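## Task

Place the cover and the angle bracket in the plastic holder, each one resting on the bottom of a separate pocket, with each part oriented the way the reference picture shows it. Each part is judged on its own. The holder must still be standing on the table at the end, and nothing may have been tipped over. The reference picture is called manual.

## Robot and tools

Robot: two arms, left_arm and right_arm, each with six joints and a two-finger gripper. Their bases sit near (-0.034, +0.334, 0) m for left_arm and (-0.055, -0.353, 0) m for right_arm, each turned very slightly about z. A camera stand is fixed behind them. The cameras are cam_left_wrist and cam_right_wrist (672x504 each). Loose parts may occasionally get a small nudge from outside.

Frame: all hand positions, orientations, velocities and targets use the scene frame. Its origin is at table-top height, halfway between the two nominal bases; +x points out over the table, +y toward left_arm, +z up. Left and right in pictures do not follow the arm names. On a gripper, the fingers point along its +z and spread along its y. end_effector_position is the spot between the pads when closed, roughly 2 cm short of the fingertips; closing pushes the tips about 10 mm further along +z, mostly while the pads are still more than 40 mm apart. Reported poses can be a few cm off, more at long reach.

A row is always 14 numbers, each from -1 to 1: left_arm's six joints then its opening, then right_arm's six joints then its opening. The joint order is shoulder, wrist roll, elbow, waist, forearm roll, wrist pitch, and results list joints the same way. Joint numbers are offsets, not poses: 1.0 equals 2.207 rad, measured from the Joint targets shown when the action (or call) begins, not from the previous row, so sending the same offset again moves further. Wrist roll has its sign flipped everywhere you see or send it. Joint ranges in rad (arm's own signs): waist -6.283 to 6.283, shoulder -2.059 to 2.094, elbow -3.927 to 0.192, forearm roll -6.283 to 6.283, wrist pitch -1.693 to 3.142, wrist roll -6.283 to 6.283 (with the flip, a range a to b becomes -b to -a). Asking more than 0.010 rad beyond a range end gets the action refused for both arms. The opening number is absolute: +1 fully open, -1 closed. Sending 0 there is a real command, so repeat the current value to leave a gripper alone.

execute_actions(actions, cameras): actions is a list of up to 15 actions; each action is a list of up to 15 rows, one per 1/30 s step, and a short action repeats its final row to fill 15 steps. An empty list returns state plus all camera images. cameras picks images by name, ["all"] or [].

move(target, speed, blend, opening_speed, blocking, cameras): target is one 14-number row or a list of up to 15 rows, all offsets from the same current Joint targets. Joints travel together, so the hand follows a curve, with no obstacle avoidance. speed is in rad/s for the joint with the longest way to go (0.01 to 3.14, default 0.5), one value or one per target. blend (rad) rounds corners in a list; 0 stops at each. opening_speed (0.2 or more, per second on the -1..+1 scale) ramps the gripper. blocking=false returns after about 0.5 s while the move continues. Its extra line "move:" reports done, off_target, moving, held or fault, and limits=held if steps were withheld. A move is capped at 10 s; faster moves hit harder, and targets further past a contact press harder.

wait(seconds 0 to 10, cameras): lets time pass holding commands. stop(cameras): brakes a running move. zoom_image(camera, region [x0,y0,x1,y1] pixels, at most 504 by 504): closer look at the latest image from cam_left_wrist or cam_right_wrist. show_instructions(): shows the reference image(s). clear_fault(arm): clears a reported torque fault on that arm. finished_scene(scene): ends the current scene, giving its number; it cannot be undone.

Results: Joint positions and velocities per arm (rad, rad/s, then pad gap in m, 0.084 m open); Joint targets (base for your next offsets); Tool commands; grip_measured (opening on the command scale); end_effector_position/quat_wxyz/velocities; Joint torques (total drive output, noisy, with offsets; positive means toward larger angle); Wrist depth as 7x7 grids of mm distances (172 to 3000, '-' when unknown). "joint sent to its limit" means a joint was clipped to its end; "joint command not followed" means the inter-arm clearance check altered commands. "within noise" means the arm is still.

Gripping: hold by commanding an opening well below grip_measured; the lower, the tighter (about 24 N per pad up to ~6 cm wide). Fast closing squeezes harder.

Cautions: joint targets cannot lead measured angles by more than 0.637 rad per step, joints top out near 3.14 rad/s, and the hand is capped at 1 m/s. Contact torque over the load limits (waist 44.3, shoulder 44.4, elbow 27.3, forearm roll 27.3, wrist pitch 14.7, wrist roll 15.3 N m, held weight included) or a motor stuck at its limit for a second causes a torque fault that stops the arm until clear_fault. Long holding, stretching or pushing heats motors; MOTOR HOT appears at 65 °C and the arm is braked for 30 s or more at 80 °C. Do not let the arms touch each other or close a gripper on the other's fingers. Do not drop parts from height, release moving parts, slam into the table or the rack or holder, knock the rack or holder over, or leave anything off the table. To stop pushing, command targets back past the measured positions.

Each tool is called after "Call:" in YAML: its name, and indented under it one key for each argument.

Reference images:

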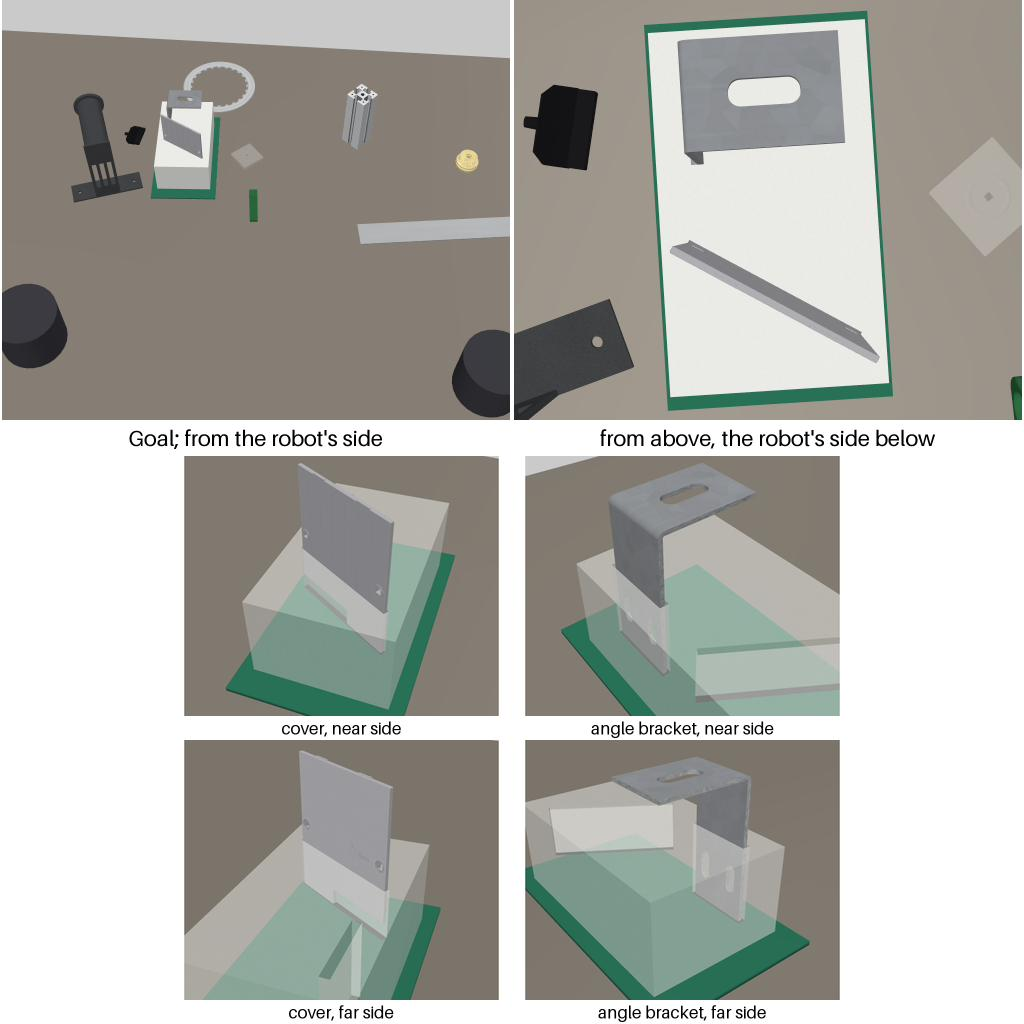

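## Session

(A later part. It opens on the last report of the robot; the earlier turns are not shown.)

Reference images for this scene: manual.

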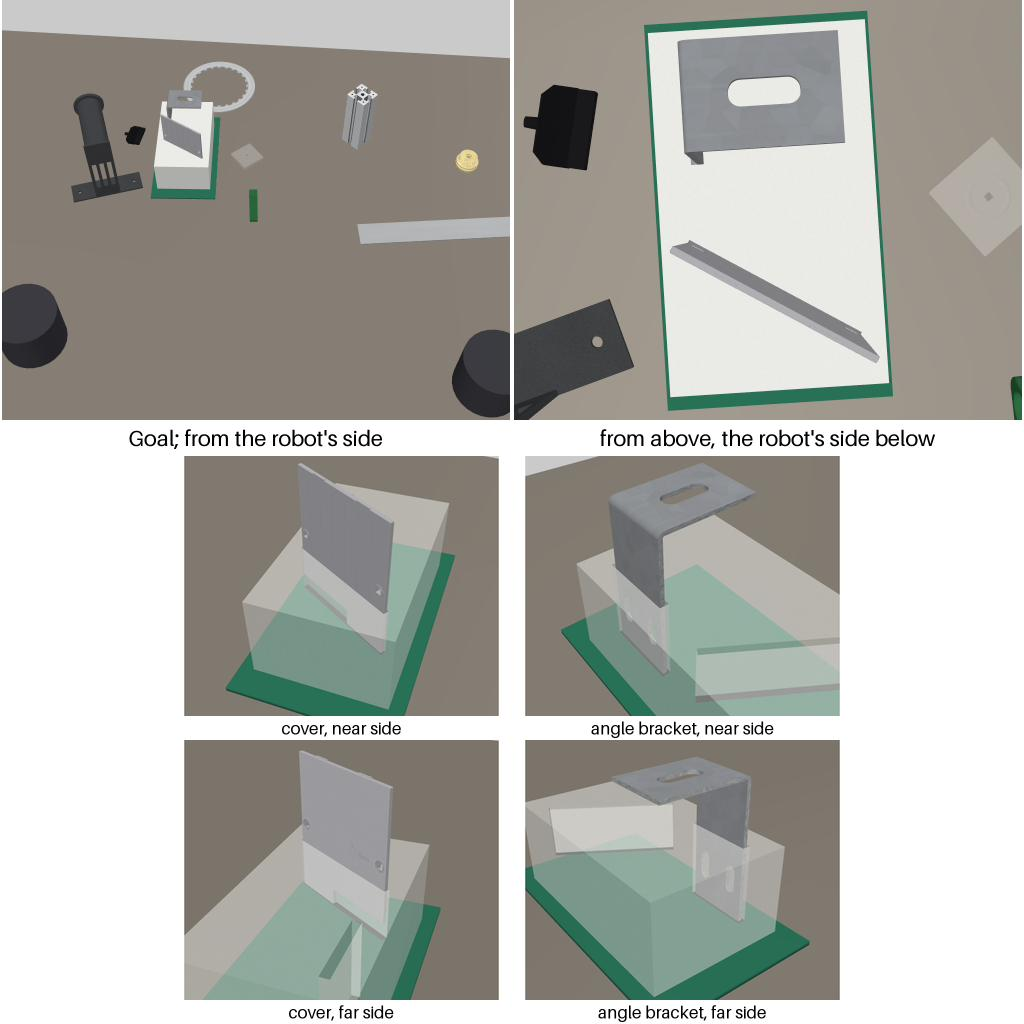

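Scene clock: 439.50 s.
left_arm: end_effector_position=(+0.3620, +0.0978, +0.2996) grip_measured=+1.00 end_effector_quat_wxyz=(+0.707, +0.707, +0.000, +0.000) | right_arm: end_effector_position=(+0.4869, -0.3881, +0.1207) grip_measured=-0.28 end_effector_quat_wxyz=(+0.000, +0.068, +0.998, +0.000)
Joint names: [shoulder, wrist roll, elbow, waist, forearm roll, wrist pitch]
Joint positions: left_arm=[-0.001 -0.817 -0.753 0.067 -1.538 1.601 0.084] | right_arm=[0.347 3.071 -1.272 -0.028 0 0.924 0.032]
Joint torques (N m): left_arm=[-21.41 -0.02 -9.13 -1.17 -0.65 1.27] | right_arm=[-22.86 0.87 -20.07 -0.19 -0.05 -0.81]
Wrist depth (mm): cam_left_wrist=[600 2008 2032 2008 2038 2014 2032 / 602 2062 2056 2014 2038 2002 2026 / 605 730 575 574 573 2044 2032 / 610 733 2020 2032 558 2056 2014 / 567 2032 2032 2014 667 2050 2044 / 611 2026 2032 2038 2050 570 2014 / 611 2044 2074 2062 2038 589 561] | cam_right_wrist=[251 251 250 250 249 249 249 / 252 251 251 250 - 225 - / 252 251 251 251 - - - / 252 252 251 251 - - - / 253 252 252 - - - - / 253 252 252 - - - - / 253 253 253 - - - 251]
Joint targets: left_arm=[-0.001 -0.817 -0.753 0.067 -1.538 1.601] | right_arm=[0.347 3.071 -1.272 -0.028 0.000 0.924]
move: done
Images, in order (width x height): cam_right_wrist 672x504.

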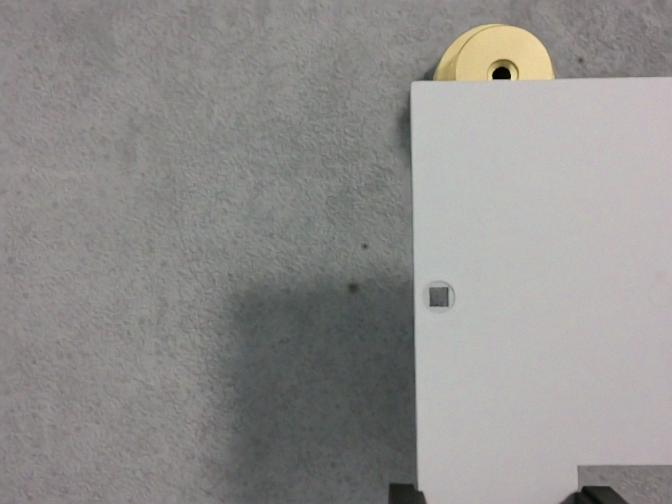

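Call:
move:
  target: [0, 0, 0, 0, 0, 0, 1, -0.1674, -0.9476, -0.0478, 0.2979, 0, 0.2153, -1]
  speed: 0.7
  cameras: ["all"]

Call:
zoom_image:
  camera: "cam_left_wrist"
  region: [250, 252, 586, 504]

Scene clock: 455.27 s.
left_arm: end_effector_position=(+0.3620, +0.0978, +0.2996) grip_measured=+1.00 end_effector_quat_wxyz=(+0.707, +0.707, +0.000, +0.000) | right_arm: end_effector_position=(+0.3379, -0.0883, +0.3193) grip_measured=-0.28 end_effector_quat_wxyz=(+0.000, +0.707, +0.708, +0.000)
Joint names: [shoulder, wrist roll, elbow, waist, forearm roll, wrist pitch]
Joint positions: left_arm=[-0.001 -0.817 -0.753 0.067 -1.538 1.601 0.084] | right_arm=[-0.023 0.98 -1.377 0.629 0 1.399 0.032]
Joint torques (N m): left_arm=[-20.92 0.02 -9.1 -1.3 -0.98 1.41] | right_arm=[-17.79 -0.93 -21.41 4.27 -0.27 -0.88]
Wrist depth (mm): cam_left_wrist=[603 2014 2062 2014 2020 2008 2026 / 603 2014 2026 2020 2026 2014 2026 / 605 2056 2038 2032 2020 2044 2014 / 610 2050 2056 2032 2044 2014 2032 / 567 2062 2050 2038 2068 310 2056 / 611 2014 2026 2044 302 302 293 / 611 2044 - 2093 301 304 294] | cam_right_wrist=[449 450 449 409 416 422 447 / 450 450 448 448 448 - 448 / 451 450 450 - - - - / 452 451 451 - - - - / 452 452 452 - - - - / 452 452 453 - - - - / 454 454 - - - - 452]
Joint targets: left_arm=[-0.001 -0.817 -0.753 0.067 -1.538 1.601] | right_arm=[-0.023 0.980 -1.377 0.629 0.000 1.399]
move: done

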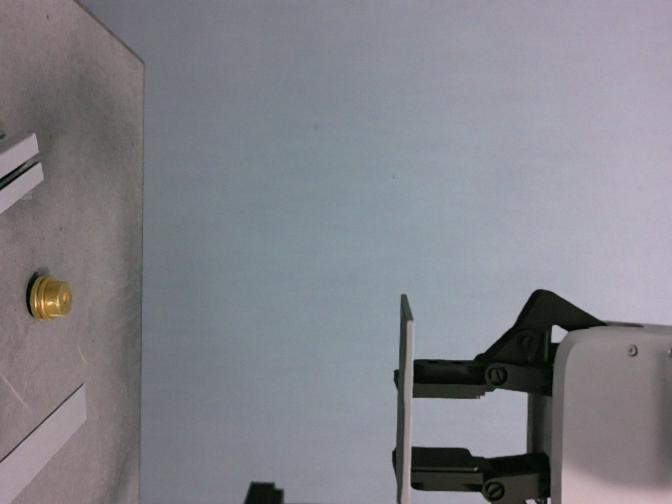

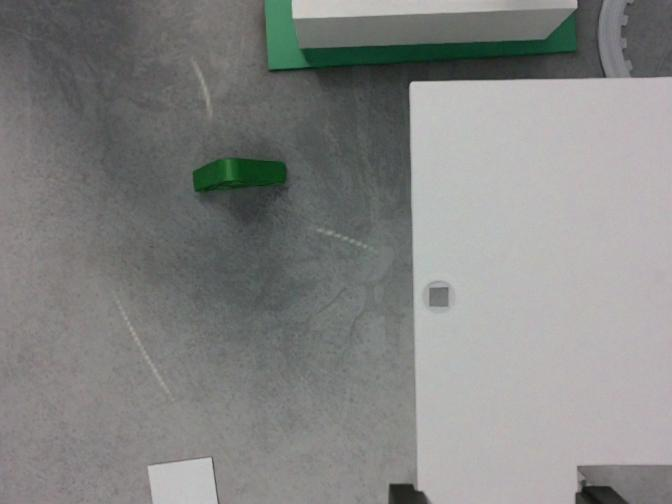

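Scaled by 1.500 from the camera's 672x504 image, which has a finer 960x720 frame.

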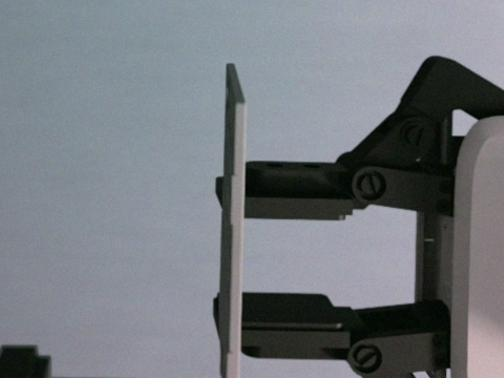

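Call:
move:
  target: [0.0143, -0.0013, -0.0142, -0.1169, -0.0852, -0.0804, 1, 0, 0, 0, 0, 0, 0, -1]
  speed: 0.16

Call:
move:
  target: [0, 0, 0, 0, 0, 0, -1, 0, 0, 0, 0, 0, 0, -1]
  opening_speed: 0.7
  cameras: ["all"]

Scene clock: 470.37 s.
left_arm: end_effector_position=(+0.3627, +0.0078, +0.2967) grip_measured=+1.00 end_effector_quat_wxyz=(+0.706, +0.708, +0.003, -0.003) | right_arm: end_effector_position=(+0.3379, -0.0882, +0.3193) grip_measured=-0.28 end_effector_quat_wxyz=(+0.000, +0.707, +0.708, +0.000)
Joint names: [shoulder, wrist roll, elbow, waist, forearm roll, wrist pitch]
Joint positions: left_arm=[0.031 -0.82 -0.785 -0.191 -1.726 1.424 0.084] | right_arm=[-0.023 0.98 -1.377 0.629 0 1.399 0.032]
Joint torques (N m): left_arm=[-18.79 -0.59 -10.13 -2.06 -1.35 0.72] | right_arm=[-17.83 0.77 -21.38 4.29 -0.35 -1.36]
Wrist depth (mm): cam_left_wrist=[588 1940 1914 1924 1946 1935 1930 / 591 1946 1962 1919 1935 1908 1946 / 597 1940 1919 1951 1962 1940 1935 / 599 1924 1935 1940 1946 1924 1957 / 602 1962 1974 1946 1946 1968 1951 / 604 816 1974 1946 1940 223 218 / 607 1974 - 1974 1968 213 213] | cam_right_wrist=[449 449 449 - - - - / 450 449 448 - - - - / 450 450 450 - - - - / 452 451 452 - - - - / 452 452 452 - - - - / 454 452 453 - - - - / 454 455 - - - - 452]
Joint targets: left_arm=[0.031 -0.820 -0.785 -0.191 -1.726 1.424] | right_arm=[-0.023 0.980 -1.377 0.629 0.000 1.399]
move: done

Scene clock: 473.50 s.
left_arm: end_effector_position=(+0.3627, +0.0077, +0.2967) grip_measured=-0.94 end_effector_quat_wxyz=(+0.706, +0.708, +0.003, -0.003) | right_arm: end_effector_position=(+0.3379, -0.0882, +0.3194) grip_measured=-1.00 end_effector_quat_wxyz=(+0.000, +0.707, +0.708, +0.000)
Joint names: [shoulder, wrist roll, elbow, waist, forearm roll, wrist pitch]
Joint positions: left_arm=[0.031 -0.82 -0.785 -0.191 -1.726 1.424 0.003] | right_arm=[-0.023 0.98 -1.377 0.629 0 1.399 0]
Joint torques (N m): left_arm=[-22.79 -0.2 -9.19 -0.64 -0.25 1.67] | right_arm=[-15.46 0.74 -19.8 2.54 -0.32 -1.87]
Wrist depth (mm): cam_left_wrist=[590 1930 1957 1919 1919 1946 1940 / 594 1962 1940 1951 1924 1962 1951 / 594 1951 1951 1924 1940 1946 1968 / 599 1946 1962 1951 1940 1940 1974 / 600 1930 1940 1946 1946 1940 1951 / 603 1946 1946 1957 - - 220 / 606 1940 - 1957 - 218 214] | cam_right_wrist=[449 449 448 407 - - 447 / 451 449 449 - - - - / 450 450 450 - - - - / 452 450 452 - - - - / 453 452 452 - - - - / 453 453 452 - - - - / 453 454 452 - - - 451]
Joint targets: left_arm=[0.031 -0.820 -0.785 -0.191 -1.726 1.424] | right_arm=[-0.023 0.980 -1.377 0.629 0.000 1.399]
move: done

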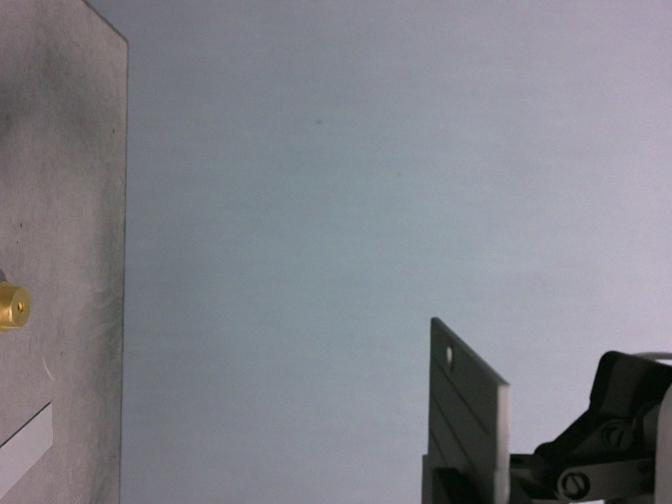

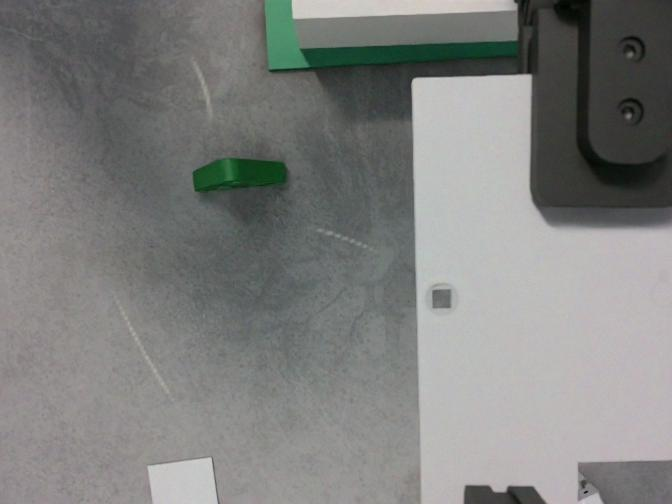

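Call:
move:
  target:
    - [0, 0, 0, 0, 0, 0, -1, -0.068, 0, 0, 0, 0, 0, -1]
    - [0, 0, 0, 0, 0, 0, -1, -0.068, 0, 0, -0.3, 0, 0, -1]
  speed: [0.15, 0.7]
  blend: [0.02, 0]

Call:
move:
  target:
    - [-0.15, 0.5301, 0.0045, -0.0607, 0.391, -0.106, -1, 0, 0, 0, 0, 0, 0, -1]
  speed: 0.7

Call:
move:
  target: [0.0472, 0.5319, 0.0046, -0.0612, 0.391, -0.1039, -1, 0, 0, 0, 0, 0, 0, -1]
  speed: 0.6
  cameras: ["cam_left_wrist"]

Call:
zoom_image:
  camera: "cam_left_wrist"
  region: [300, 252, 636, 504]

Scene clock: 505.20 s.
left_arm: end_effector_position=(+0.3627, +0.0078, +0.2967) grip_measured=-0.94 end_effector_quat_wxyz=(+0.706, +0.708, +0.003, -0.003) | right_arm: end_effector_position=(+0.4043, -0.3849, +0.3896) grip_measured=-1.00 end_effector_quat_wxyz=(+0.038, +0.896, +0.438, +0.065)
Joint names: [shoulder, wrist roll, elbow, waist, forearm roll, wrist pitch]
Joint positions: left_arm=[0.031 -0.82 -0.785 -0.191 -1.726 1.424 0.003] | right_arm=[-0.173 0.98 -1.377 -0.033 0 1.399 0]
Joint torques (N m): left_arm=[-25.43 0.43 -8.97 0.95 -0.25 2.09] | right_arm=[-14.92 0.74 -19.64 -3.18 -0.35 -1.92]
Wrist depth (mm): cam_left_wrist=[590 1951 1946 1935 1935 1940 1940 / 593 1940 1946 1940 1935 1957 1930 / 597 1930 1924 1957 1935 1962 1951 / 600 1957 1968 1935 1962 531 522 / 603 1935 1962 1951 1979 510 491 / 604 1962 1957 1951 1946 1968 1940 / 602 1940 1935 1979 1946 1946 1951] | cam_right_wrist=[513 519 529 538 549 1516 1553 / 509 515 521 534 545 552 1533 / 503 512 519 528 540 549 1529 / 501 509 518 526 537 545 556 / 498 505 514 523 532 541 551 / 494 502 508 520 528 537 548 / 489 499 507 516 524 532 541]
Joint targets: left_arm=[0.031 -0.820 -0.785 -0.191 -1.726 1.424] | right_arm=[-0.173 0.980 -1.377 -0.033 0.000 1.399]
move: done

Scene clock: 507.40 s.
left_arm: end_effector_position=(+0.2759, +0.0559, +0.2645) grip_measured=-0.94 end_effector_quat_wxyz=(+0.338, +0.907, +0.178, -0.178) | right_arm: end_effector_position=(+0.4043, -0.3849, +0.3896) grip_measured=-1.00 end_effector_quat_wxyz=(+0.038, +0.896, +0.438, +0.065)
Joint names: [shoulder, wrist roll, elbow, waist, forearm roll, wrist pitch]
Joint positions: left_arm=[-0.301 0.35 -0.775 -0.325 -0.863 1.19 0.003] | right_arm=[-0.173 0.98 -1.377 -0.033 0 1.399 0]
Joint torques (N m): left_arm=[-19.16 0.66 -10.04 -1.96 -0.38 -1.59] | right_arm=[-13.1 0.78 -19.69 -3.39 -0.37 -1.37]
Wrist depth (mm): cam_left_wrist=[226 309 331 360 397 429 454 / 296 324 355 385 425 480 549 / 314 337 377 415 461 519 585 / 332 343 402 449 503 566 669 / 350 385 426 488 551 635 761 / 371 411 448 532 637 731 1888 / 394 440 478 584 710 823 1862] | cam_right_wrist=[512 517 528 538 550 1519 1539 / 508 515 523 533 544 555 1539 / 503 512 517 530 540 548 1526 / 501 509 516 528 535 544 555 / 498 506 514 524 533 540 550 / 495 503 506 520 529 538 547 / 490 499 506 516 523 532 542]
Joint targets: left_arm=[-0.301 0.350 -0.775 -0.325 -0.863 1.190] | right_arm=[-0.173 0.980 -1.377 -0.033 0.000 1.399]
move: done

Scene clock: 509.87 s.
left_arm: end_effector_position=(+0.3189, +0.1492, +0.1723) grip_measured=-0.94 end_effector_quat_wxyz=(+0.000, +0.868, +0.497, +0.000) | right_arm: end_effector_position=(+0.4043, -0.3849, +0.3896) grip_measured=-1.00 end_effector_quat_wxyz=(+0.038, +0.896, +0.438, +0.065)
Joint names: [shoulder, wrist roll, elbow, waist, forearm roll, wrist pitch]
Joint positions: left_arm=[-0.196 1.524 -0.764 -0.46 -0.001 0.961 0.003] | right_arm=[-0.173 0.98 -1.377 -0.033 0 1.399 0]
Joint torques (N m): left_arm=[-15.38 0.61 -9.66 -1.98 0.39 -2.65] | right_arm=[-13.26 0.74 -19.84 -3.65 -0.29 -1.3]
Wrist depth (mm): cam_left_wrist=[181 175 186 302 301 302 301 / 175 179 302 302 295 302 302 / 176 194 303 302 302 300 303 / 303 303 299 303 243 240 199 / 302 303 303 241 241 241 199 / 303 304 304 241 241 242 201 / 305 304 304 - - 242 305] | cam_right_wrist=[511 521 528 539 548 1526 1546 / 508 516 522 535 544 553 1539 / 505 512 519 531 537 548 1523 / 501 507 519 527 535 545 556 / 497 505 515 524 531 542 550 / 494 502 508 520 530 537 546 / 489 500 507 517 524 532 542]
Joint targets: left_arm=[-0.196 1.524 -0.764 -0.460 -0.001 0.961] | right_arm=[-0.173 0.980 -1.377 -0.033 0.000 1.399]
move: done
Images, in order (width x height): cam_left_wrist 672x504.

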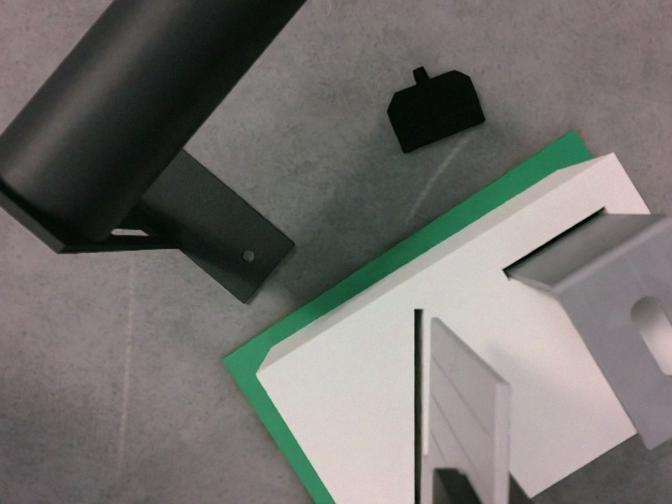

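Scaled by 1.500 from the camera's 672x504 image, which has a finer 960x720 frame.

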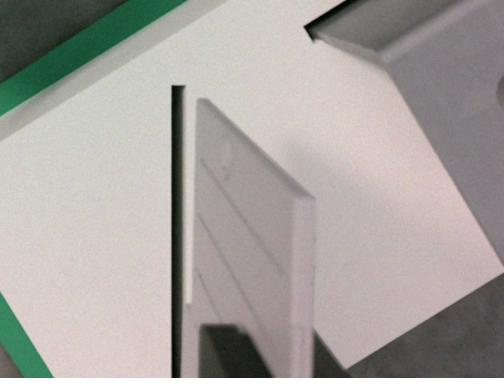

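Call:
zoom_image:
  camera: "cam_left_wrist"
  region: [390, 296, 530, 436]

Call:
zoom_image:
  camera: "cam_left_wrist"
  region: [390, 400, 494, 504]

Scaled by 3.600 from the camera's 672x504 image, which has a finer 960x720 frame.

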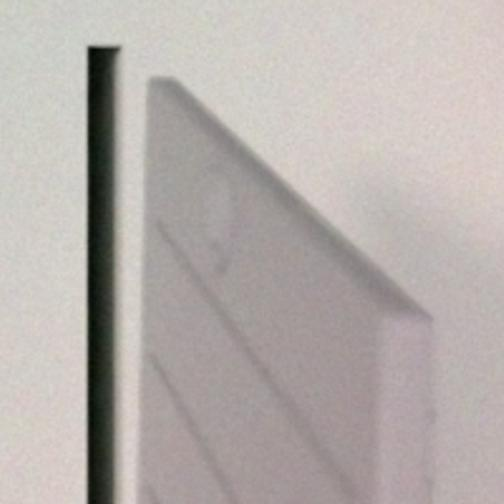

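Scaled by 4.846 from the camera's 672x504 image, which has a finer 960x720 frame.

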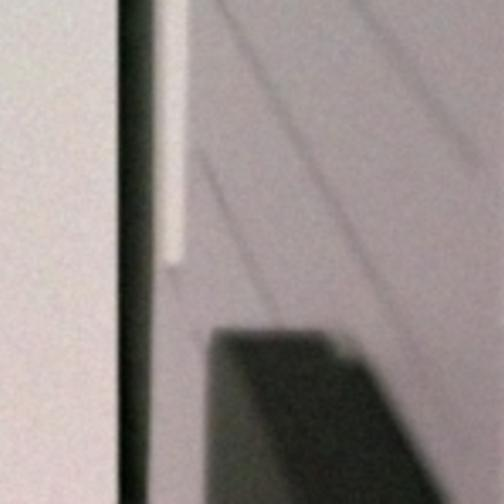

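Call:
move:
  target: [0.0048, -0.0011, 0.0051, 0.0055, -0.0112, -0.01, -1, 0, 0, 0, 0, 0, 0, -1]
  speed: 0.05
  cameras: ["cam_left_wrist"]

Call:
zoom_image:
  camera: "cam_left_wrist"
  region: [390, 296, 530, 436]

Call:
zoom_image:
  camera: "cam_left_wrist"
  region: [390, 400, 494, 504]

Scene clock: 551.53 s.
left_arm: end_effector_position=(+0.3195, +0.1499, +0.1653) grip_measured=-0.94 end_effector_quat_wxyz=(+0.006, +0.861, +0.508, -0.008) | right_arm: end_effector_position=(+0.4043, -0.3849, +0.3896) grip_measured=-1.00 end_effector_quat_wxyz=(+0.038, +0.896, +0.438, +0.065)
Joint names: [shoulder, wrist roll, elbow, waist, forearm roll, wrist pitch]
Joint positions: left_arm=[-0.186 1.521 -0.753 -0.448 -0.025 0.939 0.003] | right_arm=[-0.173 0.98 -1.377 -0.033 0 1.399 0]
Joint torques (N m): left_arm=[-15.36 -0.45 -9.54 1.8 -0.78 -2.48] | right_arm=[-13.03 0.64 -20.31 -3.63 -0.43 -1.26]
Wrist depth (mm): cam_left_wrist=[- - 184 291 291 292 292 / - 177 292 293 287 293 293 / - 242 290 294 294 291 232 / 294 295 291 294 291 232 194 / 295 296 295 234 233 234 192 / 297 297 297 234 234 234 194 / 298 298 298 - - 235 299] | cam_right_wrist=[511 520 528 539 548 1509 1539 / 508 516 523 535 542 552 1536 / 505 513 518 530 538 547 1519 / 501 509 517 528 536 545 556 / 497 505 514 522 532 542 549 / 494 502 509 521 529 537 546 / 489 499 506 515 524 533 541]
Joint targets: left_arm=[-0.186 1.521 -0.753 -0.448 -0.025 0.939] | right_arm=[-0.173 0.980 -1.377 -0.033 0.000 1.399]
move: done
Images, in order (width x height): cam_left_wrist 672x504.

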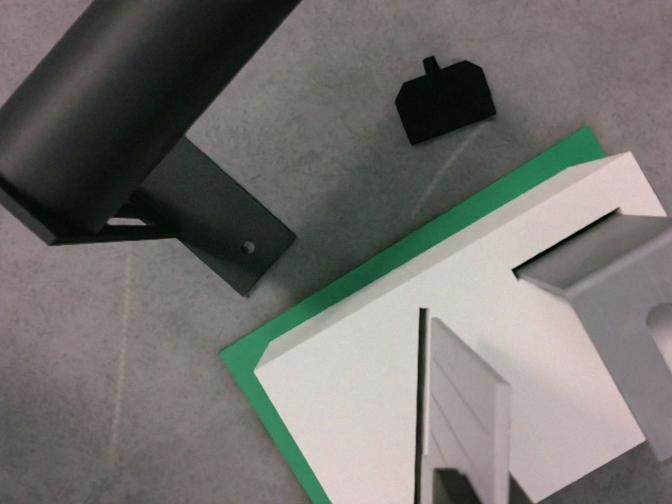

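Scaled by 3.600 from the camera's 672x504 image, which has a finer 960x720 frame.

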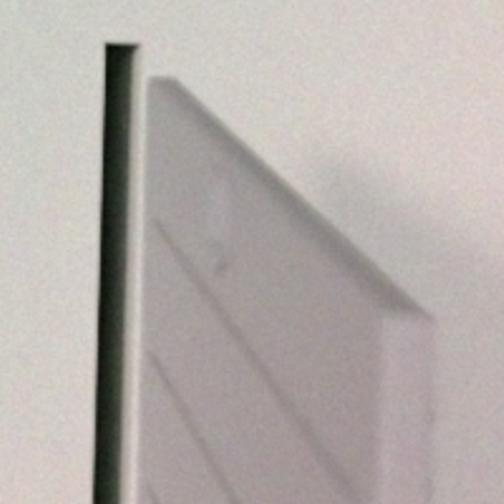

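Scaled by 4.846 from the camera's 672x504 image, which has a finer 960x720 frame.

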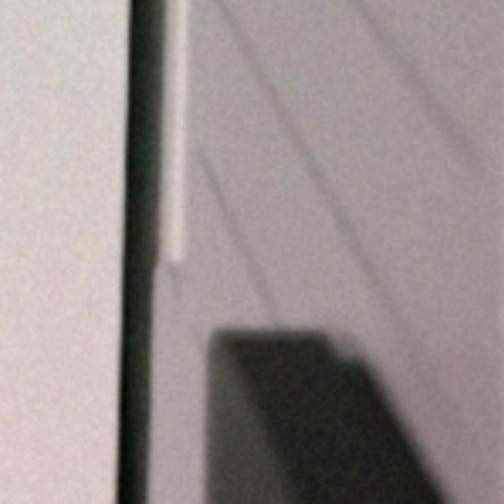

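Call:
move:
  target: [0.0188, -0.0009, 0.0167, -0.0003, -0.0007, -0.0355, -1, 0, 0, 0, 0, 0, 0, -1]
  speed: 0.06
  cameras: ["cam_left_wrist"]

Call:
zoom_image:
  camera: "cam_left_wrist"
  region: [390, 296, 530, 436]

Call:
zoom_image:
  camera: "cam_left_wrist"
  region: [390, 400, 494, 504]

Scene clock: 574.20 s.
left_arm: end_effector_position=(+0.3195, +0.1498, +0.1403) grip_measured=-0.94 end_effector_quat_wxyz=(+0.006, +0.861, +0.508, -0.008) | right_arm: end_effector_position=(+0.4043, -0.3849, +0.3896) grip_measured=-1.00 end_effector_quat_wxyz=(+0.038, +0.896, +0.438, +0.065)
Joint names: [shoulder, wrist roll, elbow, waist, forearm roll, wrist pitch]
Joint positions: left_arm=[-0.144 1.519 -0.716 -0.448 -0.027 0.86 0.003] | right_arm=[-0.173 0.98 -1.377 -0.033 0 1.399 0]
Joint torques (N m): left_arm=[-15.91 -0.56 -9.2 -1.56 -0.61 -2.68] | right_arm=[-13.04 0.74 -20.39 -3.44 -0.49 -1.43]
Wrist depth (mm): cam_left_wrist=[- - 267 266 266 267 267 / - 267 267 267 262 268 268 / - 265 268 269 269 266 207 / 269 270 266 269 267 207 194 / 270 271 271 208 208 208 - / 271 271 209 208 - 209 209 / 272 273 273 209 - 210 210] | cam_right_wrist=[512 521 529 539 548 1516 1546 / 509 515 522 535 544 552 1539 / 504 513 517 530 538 548 1523 / 501 509 517 528 537 544 555 / 498 506 514 523 531 541 549 / 494 502 508 520 529 536 545 / 489 498 505 516 525 533 541]
Joint targets: left_arm=[-0.144 1.519 -0.716 -0.448 -0.027 0.860] | right_arm=[-0.173 0.980 -1.377 -0.033 0.000 1.399]
move: done
Images, in order (width x height): cam_left_wrist 672x504.

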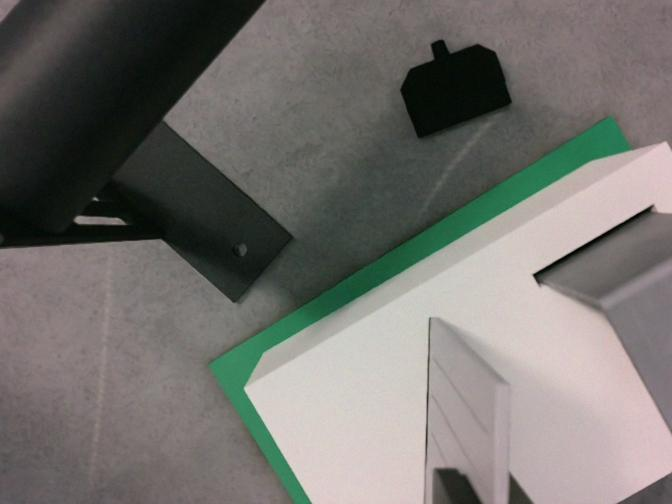

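Scaled by 3.600 from the camera's 672x504 image, which has a finer 960x720 frame.

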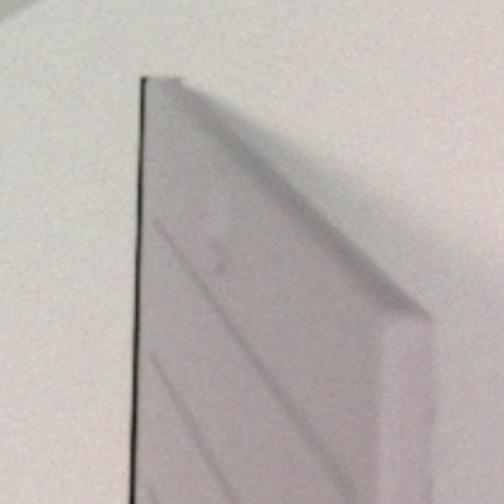

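Scaled by 4.846 from the camera's 672x504 image, which has a finer 960x720 frame.

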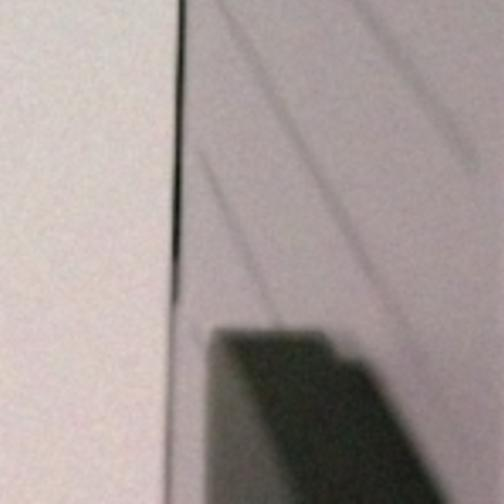

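Call:
move:
  target: [0.0192, -0.0009, 0.0125, -0.0007, -0.0008, -0.0317, -1, 0, 0, 0, 0, 0, 0, -1]
  speed: 0.05
  cameras: ["cam_left_wrist"]

Call:
zoom_image:
  camera: "cam_left_wrist"
  region: [390, 296, 530, 436]

Scene clock: 580.80 s.
left_arm: end_effector_position=(+0.3194, +0.1494, +0.1184) grip_measured=-0.94 end_effector_quat_wxyz=(+0.006, +0.862, +0.507, -0.008) | right_arm: end_effector_position=(+0.4043, -0.3849, +0.3896) grip_measured=-1.00 end_effector_quat_wxyz=(+0.038, +0.896, +0.438, +0.065)
Joint names: [shoulder, wrist roll, elbow, waist, forearm roll, wrist pitch]
Joint positions: left_arm=[-0.102 1.517 -0.689 -0.45 -0.029 0.79 0.003] | right_arm=[-0.173 0.98 -1.377 -0.033 0 1.399 0]
Joint torques (N m): left_arm=[2.89 -0.45 -0.08 1.98 0.24 -0.17] | right_arm=[-12.89 0.71 -20.39 -3.55 -0.52 -1.32]
Wrist depth (mm): cam_left_wrist=[- - 245 246 246 246 247 / - 246 246 247 247 247 247 / 220 244 247 248 248 186 186 / 248 248 245 248 186 186 - / 249 249 249 187 187 187 187 / 250 250 187 187 - 188 188 / 251 251 252 188 - 189 189] | cam_right_wrist=[511 519 528 538 548 1529 1550 / 508 515 522 535 545 554 1546 / 504 513 519 532 539 549 1526 / 500 507 517 527 536 544 555 / 499 505 514 524 533 541 548 / 494 502 508 521 528 536 545 / 489 498 506 515 525 534 541]
Joint targets: left_arm=[-0.102 1.517 -0.689 -0.450 -0.029 0.790] | right_arm=[-0.173 0.980 -1.377 -0.033 0.000 1.399]
move: done
Images, in order (width x height): cam_left_wrist 672x504.

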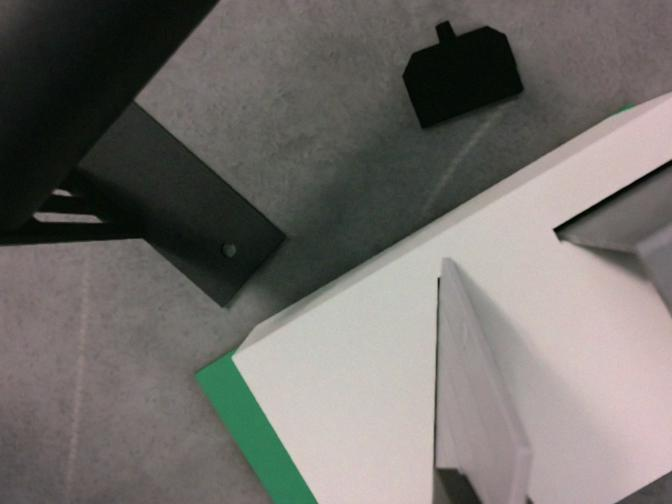

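Scaled by 3.600 from the camera's 672x504 image, which has a finer 960x720 frame.

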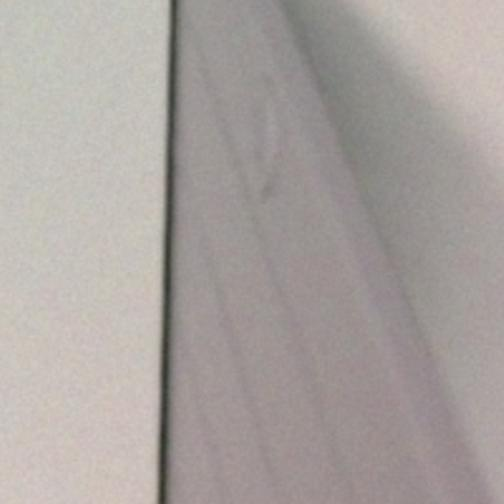

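Call:
move:
  target: [-0.038, 0.0018, -0.0292, 0.001, 0.0015, 0.0672, -1, 0, 0, 0, 0, 0, 0, -1]
  speed: 0.1
  cameras: ["cam_left_wrist"]

Call:
zoom_image:
  camera: "cam_left_wrist"
  region: [390, 256, 574, 440]

Call:
zoom_image:
  camera: "cam_left_wrist"
  region: [390, 400, 494, 504]

Scene clock: 589.73 s.
left_arm: end_effector_position=(+0.3195, +0.1499, +0.1653) grip_measured=-0.94 end_effector_quat_wxyz=(+0.006, +0.861, +0.508, -0.008) | right_arm: end_effector_position=(+0.4043, -0.3849, +0.3896) grip_measured=-1.00 end_effector_quat_wxyz=(+0.038, +0.896, +0.438, +0.065)
Joint names: [shoulder, wrist roll, elbow, waist, forearm roll, wrist pitch]
Joint positions: left_arm=[-0.186 1.521 -0.753 -0.448 -0.025 0.939 0.003] | right_arm=[-0.173 0.98 -1.377 -0.033 0 1.399 0]
Joint torques (N m): left_arm=[-21.08 0.71 -10.76 1.57 0.48 -1.27] | right_arm=[-12.97 0.64 -20.41 -3.31 -0.51 -1.24]
Wrist depth (mm): cam_left_wrist=[- - 184 291 291 291 292 / - 177 293 292 287 292 293 / - 242 290 293 294 232 231 / 294 294 291 295 232 232 191 / 295 295 295 233 233 233 193 / 296 297 297 234 234 234 234 / 297 298 298 - - 298 299] | cam_right_wrist=[511 519 528 537 548 1523 1546 / 508 515 522 535 544 551 1546 / 504 511 517 530 539 548 1519 / 501 509 517 527 535 545 555 / 498 505 516 523 532 541 549 / 494 502 509 519 530 537 546 / 489 500 506 517 523 534 542]
Joint targets: left_arm=[-0.186 1.521 -0.753 -0.448 -0.025 0.939] | right_arm=[-0.173 0.980 -1.377 -0.033 0.000 1.399]
move: done
Images, in order (width x height): cam_left_wrist 672x504.

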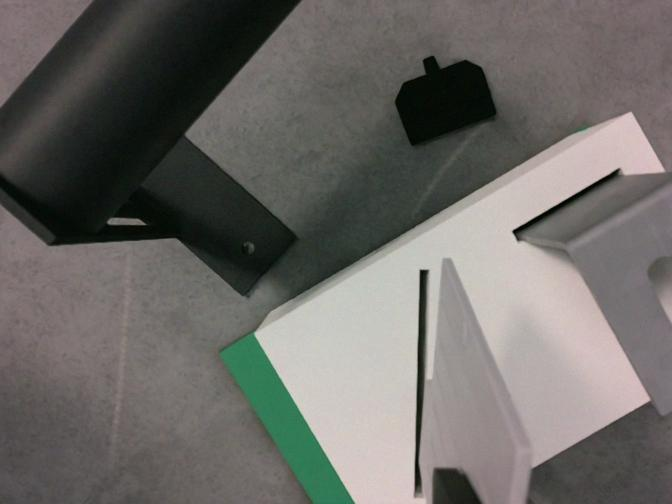

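Scaled by 2.739 from the camera's 672x504 image, which has a finer 960x720 frame.

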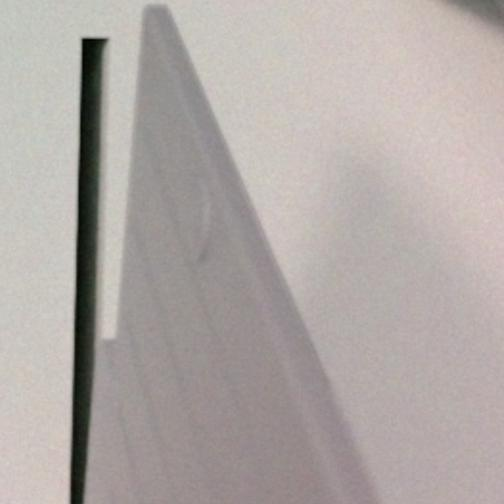

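Scaled by 4.846 from the camera's 672x504 image, which has a finer 960x720 frame.

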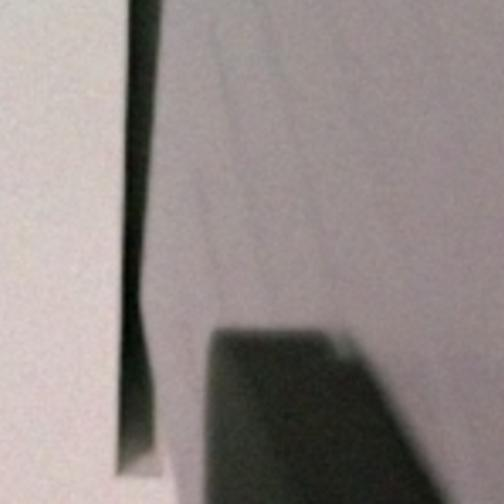

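Call:
move:
  target:
    - [-0.0272, 0, 0, 0, 0, 0, -1, 0, 0, 0, 0, 0, 0, -1]
    - [0.0, -0.1, -0.015, 0.05, -0.09, 0.025, -1, 0, 0, 0, 0, 0, 0, -1]
    - [0.031, -0.1866, -0.0237, 0.0932, -0.1674, 0.0479, -1, 0, 0, 0, 0, 0, 0, -1]
  speed: 0.25
  blend: [0.02, 0.02, 0]
  cameras: ["cam_left_wrist"]

Call:
zoom_image:
  camera: "cam_left_wrist"
  region: [350, 200, 602, 452]

Scene clock: 666.10 s.
left_arm: end_effector_position=(+0.3275, +0.1646, +0.1630) grip_measured=-0.94 end_effector_quat_wxyz=(+0.088, +0.848, +0.500, -0.150) | right_arm: end_effector_position=(+0.4043, -0.3849, +0.3896) grip_measured=-1.00 end_effector_quat_wxyz=(+0.038, +0.896, +0.438, +0.065)
Joint names: [shoulder, wrist roll, elbow, waist, forearm roll, wrist pitch]
Joint positions: left_arm=[-0.117 1.109 -0.806 -0.242 -0.395 1.044 0.003] | right_arm=[-0.173 0.98 -1.377 -0.033 0 1.399 0]
Joint torques (N m): left_arm=[-16.9 -0.71 -10.72 1.75 -0.74 -0.89] | right_arm=[-13.12 0.69 -20.22 -2.73 -0.57 -1.26]
Wrist depth (mm): cam_left_wrist=[- - 251 251 248 251 246 / - 257 259 260 259 233 200 / - 269 269 269 229 207 191 / 282 282 278 217 214 214 - / 296 296 292 222 225 222 179 / 308 307 308 - 234 234 307 / 325 325 324 - - 324 324] | cam_right_wrist=[512 520 527 538 548 1513 1539 / 508 514 522 534 544 554 1539 / 505 511 517 530 538 548 1526 / 501 508 517 527 535 544 555 / 498 507 514 523 531 540 549 / 495 503 508 520 529 538 545 / 489 498 506 515 523 532 541]
Joint targets: left_arm=[-0.117 1.109 -0.806 -0.242 -0.395 1.044] | right_arm=[-0.173 0.980 -1.377 -0.033 0.000 1.399]
move: done
Images, in order (width x height): cam_left_wrist 672x504.

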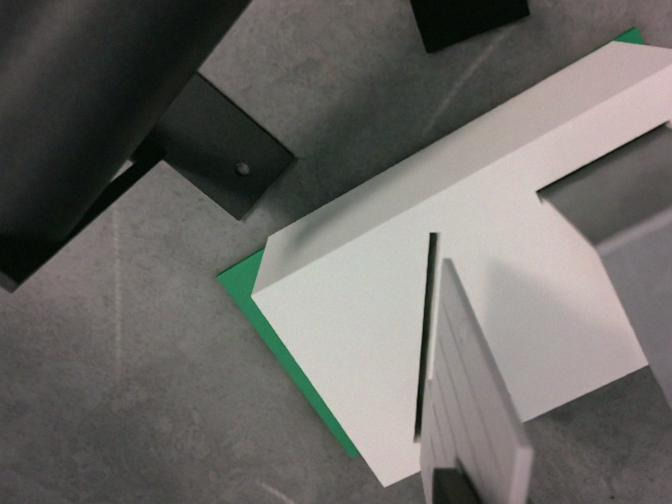

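Scaled by 2.000 from the camera's 672x504 image, which has a finer 960x720 frame.

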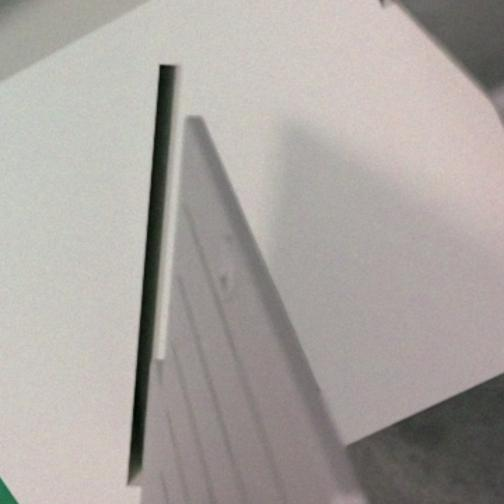

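Call:
move:
  target:
    - [-0.0009, 0, 0.001, -0.0007, 0, 0, -1, 0, 0, 0, 0, 0, 0, -1]
    - [0.0167, -0.0109, 0.014, -0.0035, -0.0082, -0.0292, -1, 0, 0, 0, 0, 0, 0, -1]
  speed: 0.06
  cameras: ["cam_left_wrist"]

Call:
zoom_image:
  camera: "cam_left_wrist"
  region: [390, 230, 530, 370]

Call:
zoom_image:
  camera: "cam_left_wrist"
  region: [390, 364, 530, 504]

Scene clock: 722.63 s.
left_arm: end_effector_position=(+0.3268, +0.1639, +0.1402) grip_measured=-0.94 end_effector_quat_wxyz=(+0.088, +0.848, +0.500, -0.150) | right_arm: end_effector_position=(+0.4043, -0.3849, +0.3896) grip_measured=-1.00 end_effector_quat_wxyz=(+0.038, +0.896, +0.438, +0.065)
Joint names: [shoulder, wrist roll, elbow, waist, forearm roll, wrist pitch]
Joint positions: left_arm=[-0.081 1.085 -0.775 -0.25 -0.413 0.98 0.003] | right_arm=[-0.173 0.98 -1.377 -0.033 0 1.399 0]
Joint torques (N m): left_arm=[-16.89 -0.53 -8.41 -1.93 -0.5 -1.47] | right_arm=[-13.18 0.74 -20.43 -3.09 -0.65 -1.27]
Wrist depth (mm): cam_left_wrist=[- - 230 229 229 227 227 / - 234 237 237 237 230 182 / - 242 245 245 227 185 179 / 261 257 254 211 190 190 - / 270 271 203 199 195 200 - / 281 281 281 207 - 207 207 / 296 297 293 - - 296 296] | cam_right_wrist=[511 519 529 539 546 1519 1553 / 509 515 522 533 543 553 1536 / 505 513 517 529 539 548 1519 / 501 508 516 526 535 545 556 / 498 506 515 524 532 540 550 / 494 501 508 520 528 536 546 / 489 498 507 515 524 532 541]
Joint targets: left_arm=[-0.080 1.085 -0.775 -0.250 -0.413 0.980] | right_arm=[-0.173 0.980 -1.377 -0.033 0.000 1.399]
move: done
Images, in order (width x height): cam_left_wrist 672x504.

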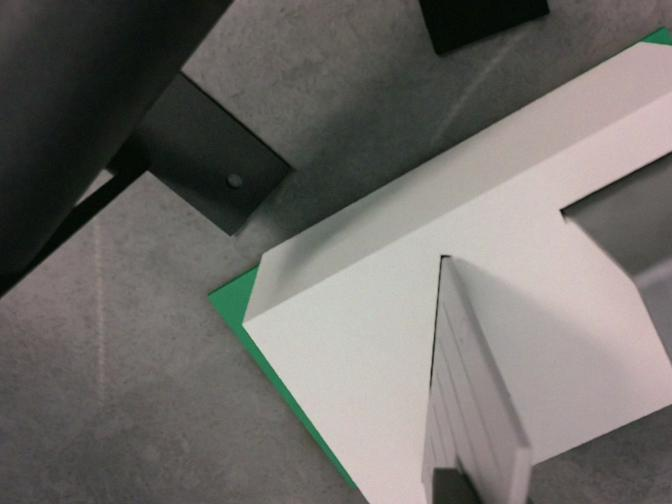

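Scaled by 3.600 from the camera's 672x504 image, which has a finer 960x720 frame.

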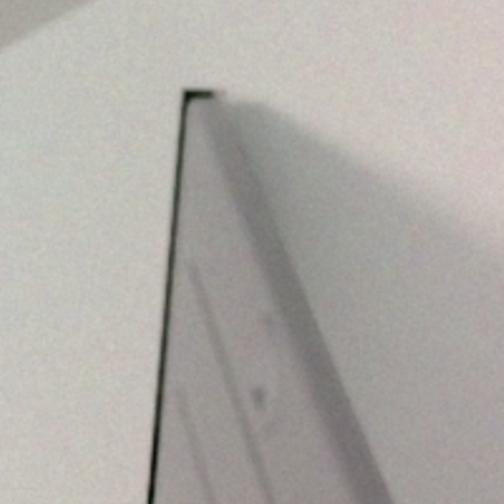

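Scaled by 3.600 from the camera's 672x504 image, which has a finer 960x720 frame.

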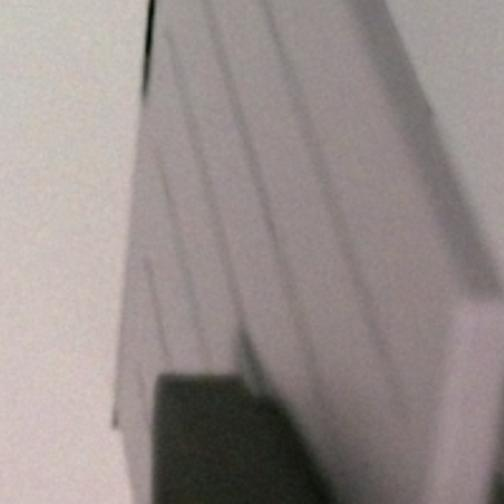

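Call:
move:
  target: [0.0096, -0.0067, 0.0053, -0.0014, -0.0047, -0.014, -1, 0, 0, 0, 0, 0, 0, -1]
  speed: 0.04
  cameras: ["cam_left_wrist"]

Call:
zoom_image:
  camera: "cam_left_wrist"
  region: [390, 230, 530, 370]

Scene clock: 728.07 s.
left_arm: end_effector_position=(+0.3269, +0.1637, +0.1291) grip_measured=-0.94 end_effector_quat_wxyz=(+0.089, +0.848, +0.500, -0.150) | right_arm: end_effector_position=(+0.4043, -0.3849, +0.3896) grip_measured=-1.00 end_effector_quat_wxyz=(+0.038, +0.896, +0.438, +0.065)
Joint names: [shoulder, wrist roll, elbow, waist, forearm roll, wrist pitch]
Joint positions: left_arm=[-0.059 1.07 -0.763 -0.253 -0.423 0.949 0.003] | right_arm=[-0.173 0.98 -1.377 -0.033 0 1.399 0]
Joint torques (N m): left_arm=[-3.91 -0.7 -2.96 0.69 0.56 -2.46] | right_arm=[-13.05 0.63 -20.43 -3.08 -0.69 -1.37]
Wrist depth (mm): cam_left_wrist=[- - 219 220 217 219 217 / - 223 226 226 227 224 189 / - 231 234 234 205 175 175 / 249 246 243 201 179 178 - / 259 255 190 188 183 187 - / 269 268 268 195 - 194 194 / 284 284 284 - - 204 283] | cam_right_wrist=[511 520 528 539 549 1516 1550 / 508 517 522 533 543 554 1539 / 504 511 518 529 538 546 1523 / 500 510 517 526 535 544 556 / 498 507 514 524 533 542 551 / 496 503 508 519 530 537 546 / 489 498 506 516 524 532 543]
Joint targets: left_arm=[-0.059 1.070 -0.763 -0.253 -0.423 0.949] | right_arm=[-0.173 0.980 -1.377 -0.033 0.000 1.399]
move: done
Images, in order (width x height): cam_left_wrist 672x504.

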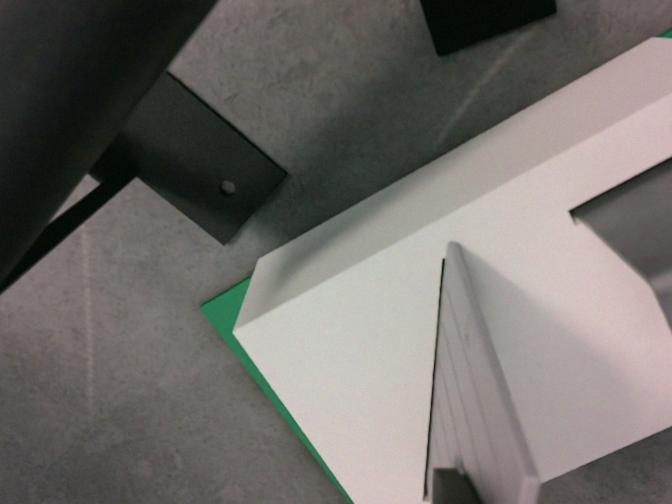

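Scaled by 3.600 from the camera's 672x504 image, which has a finer 960x720 frame.

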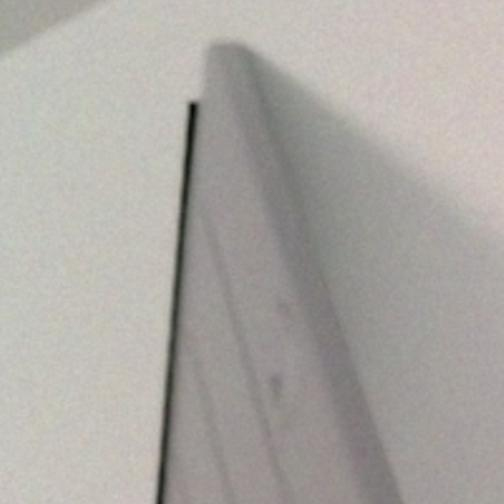

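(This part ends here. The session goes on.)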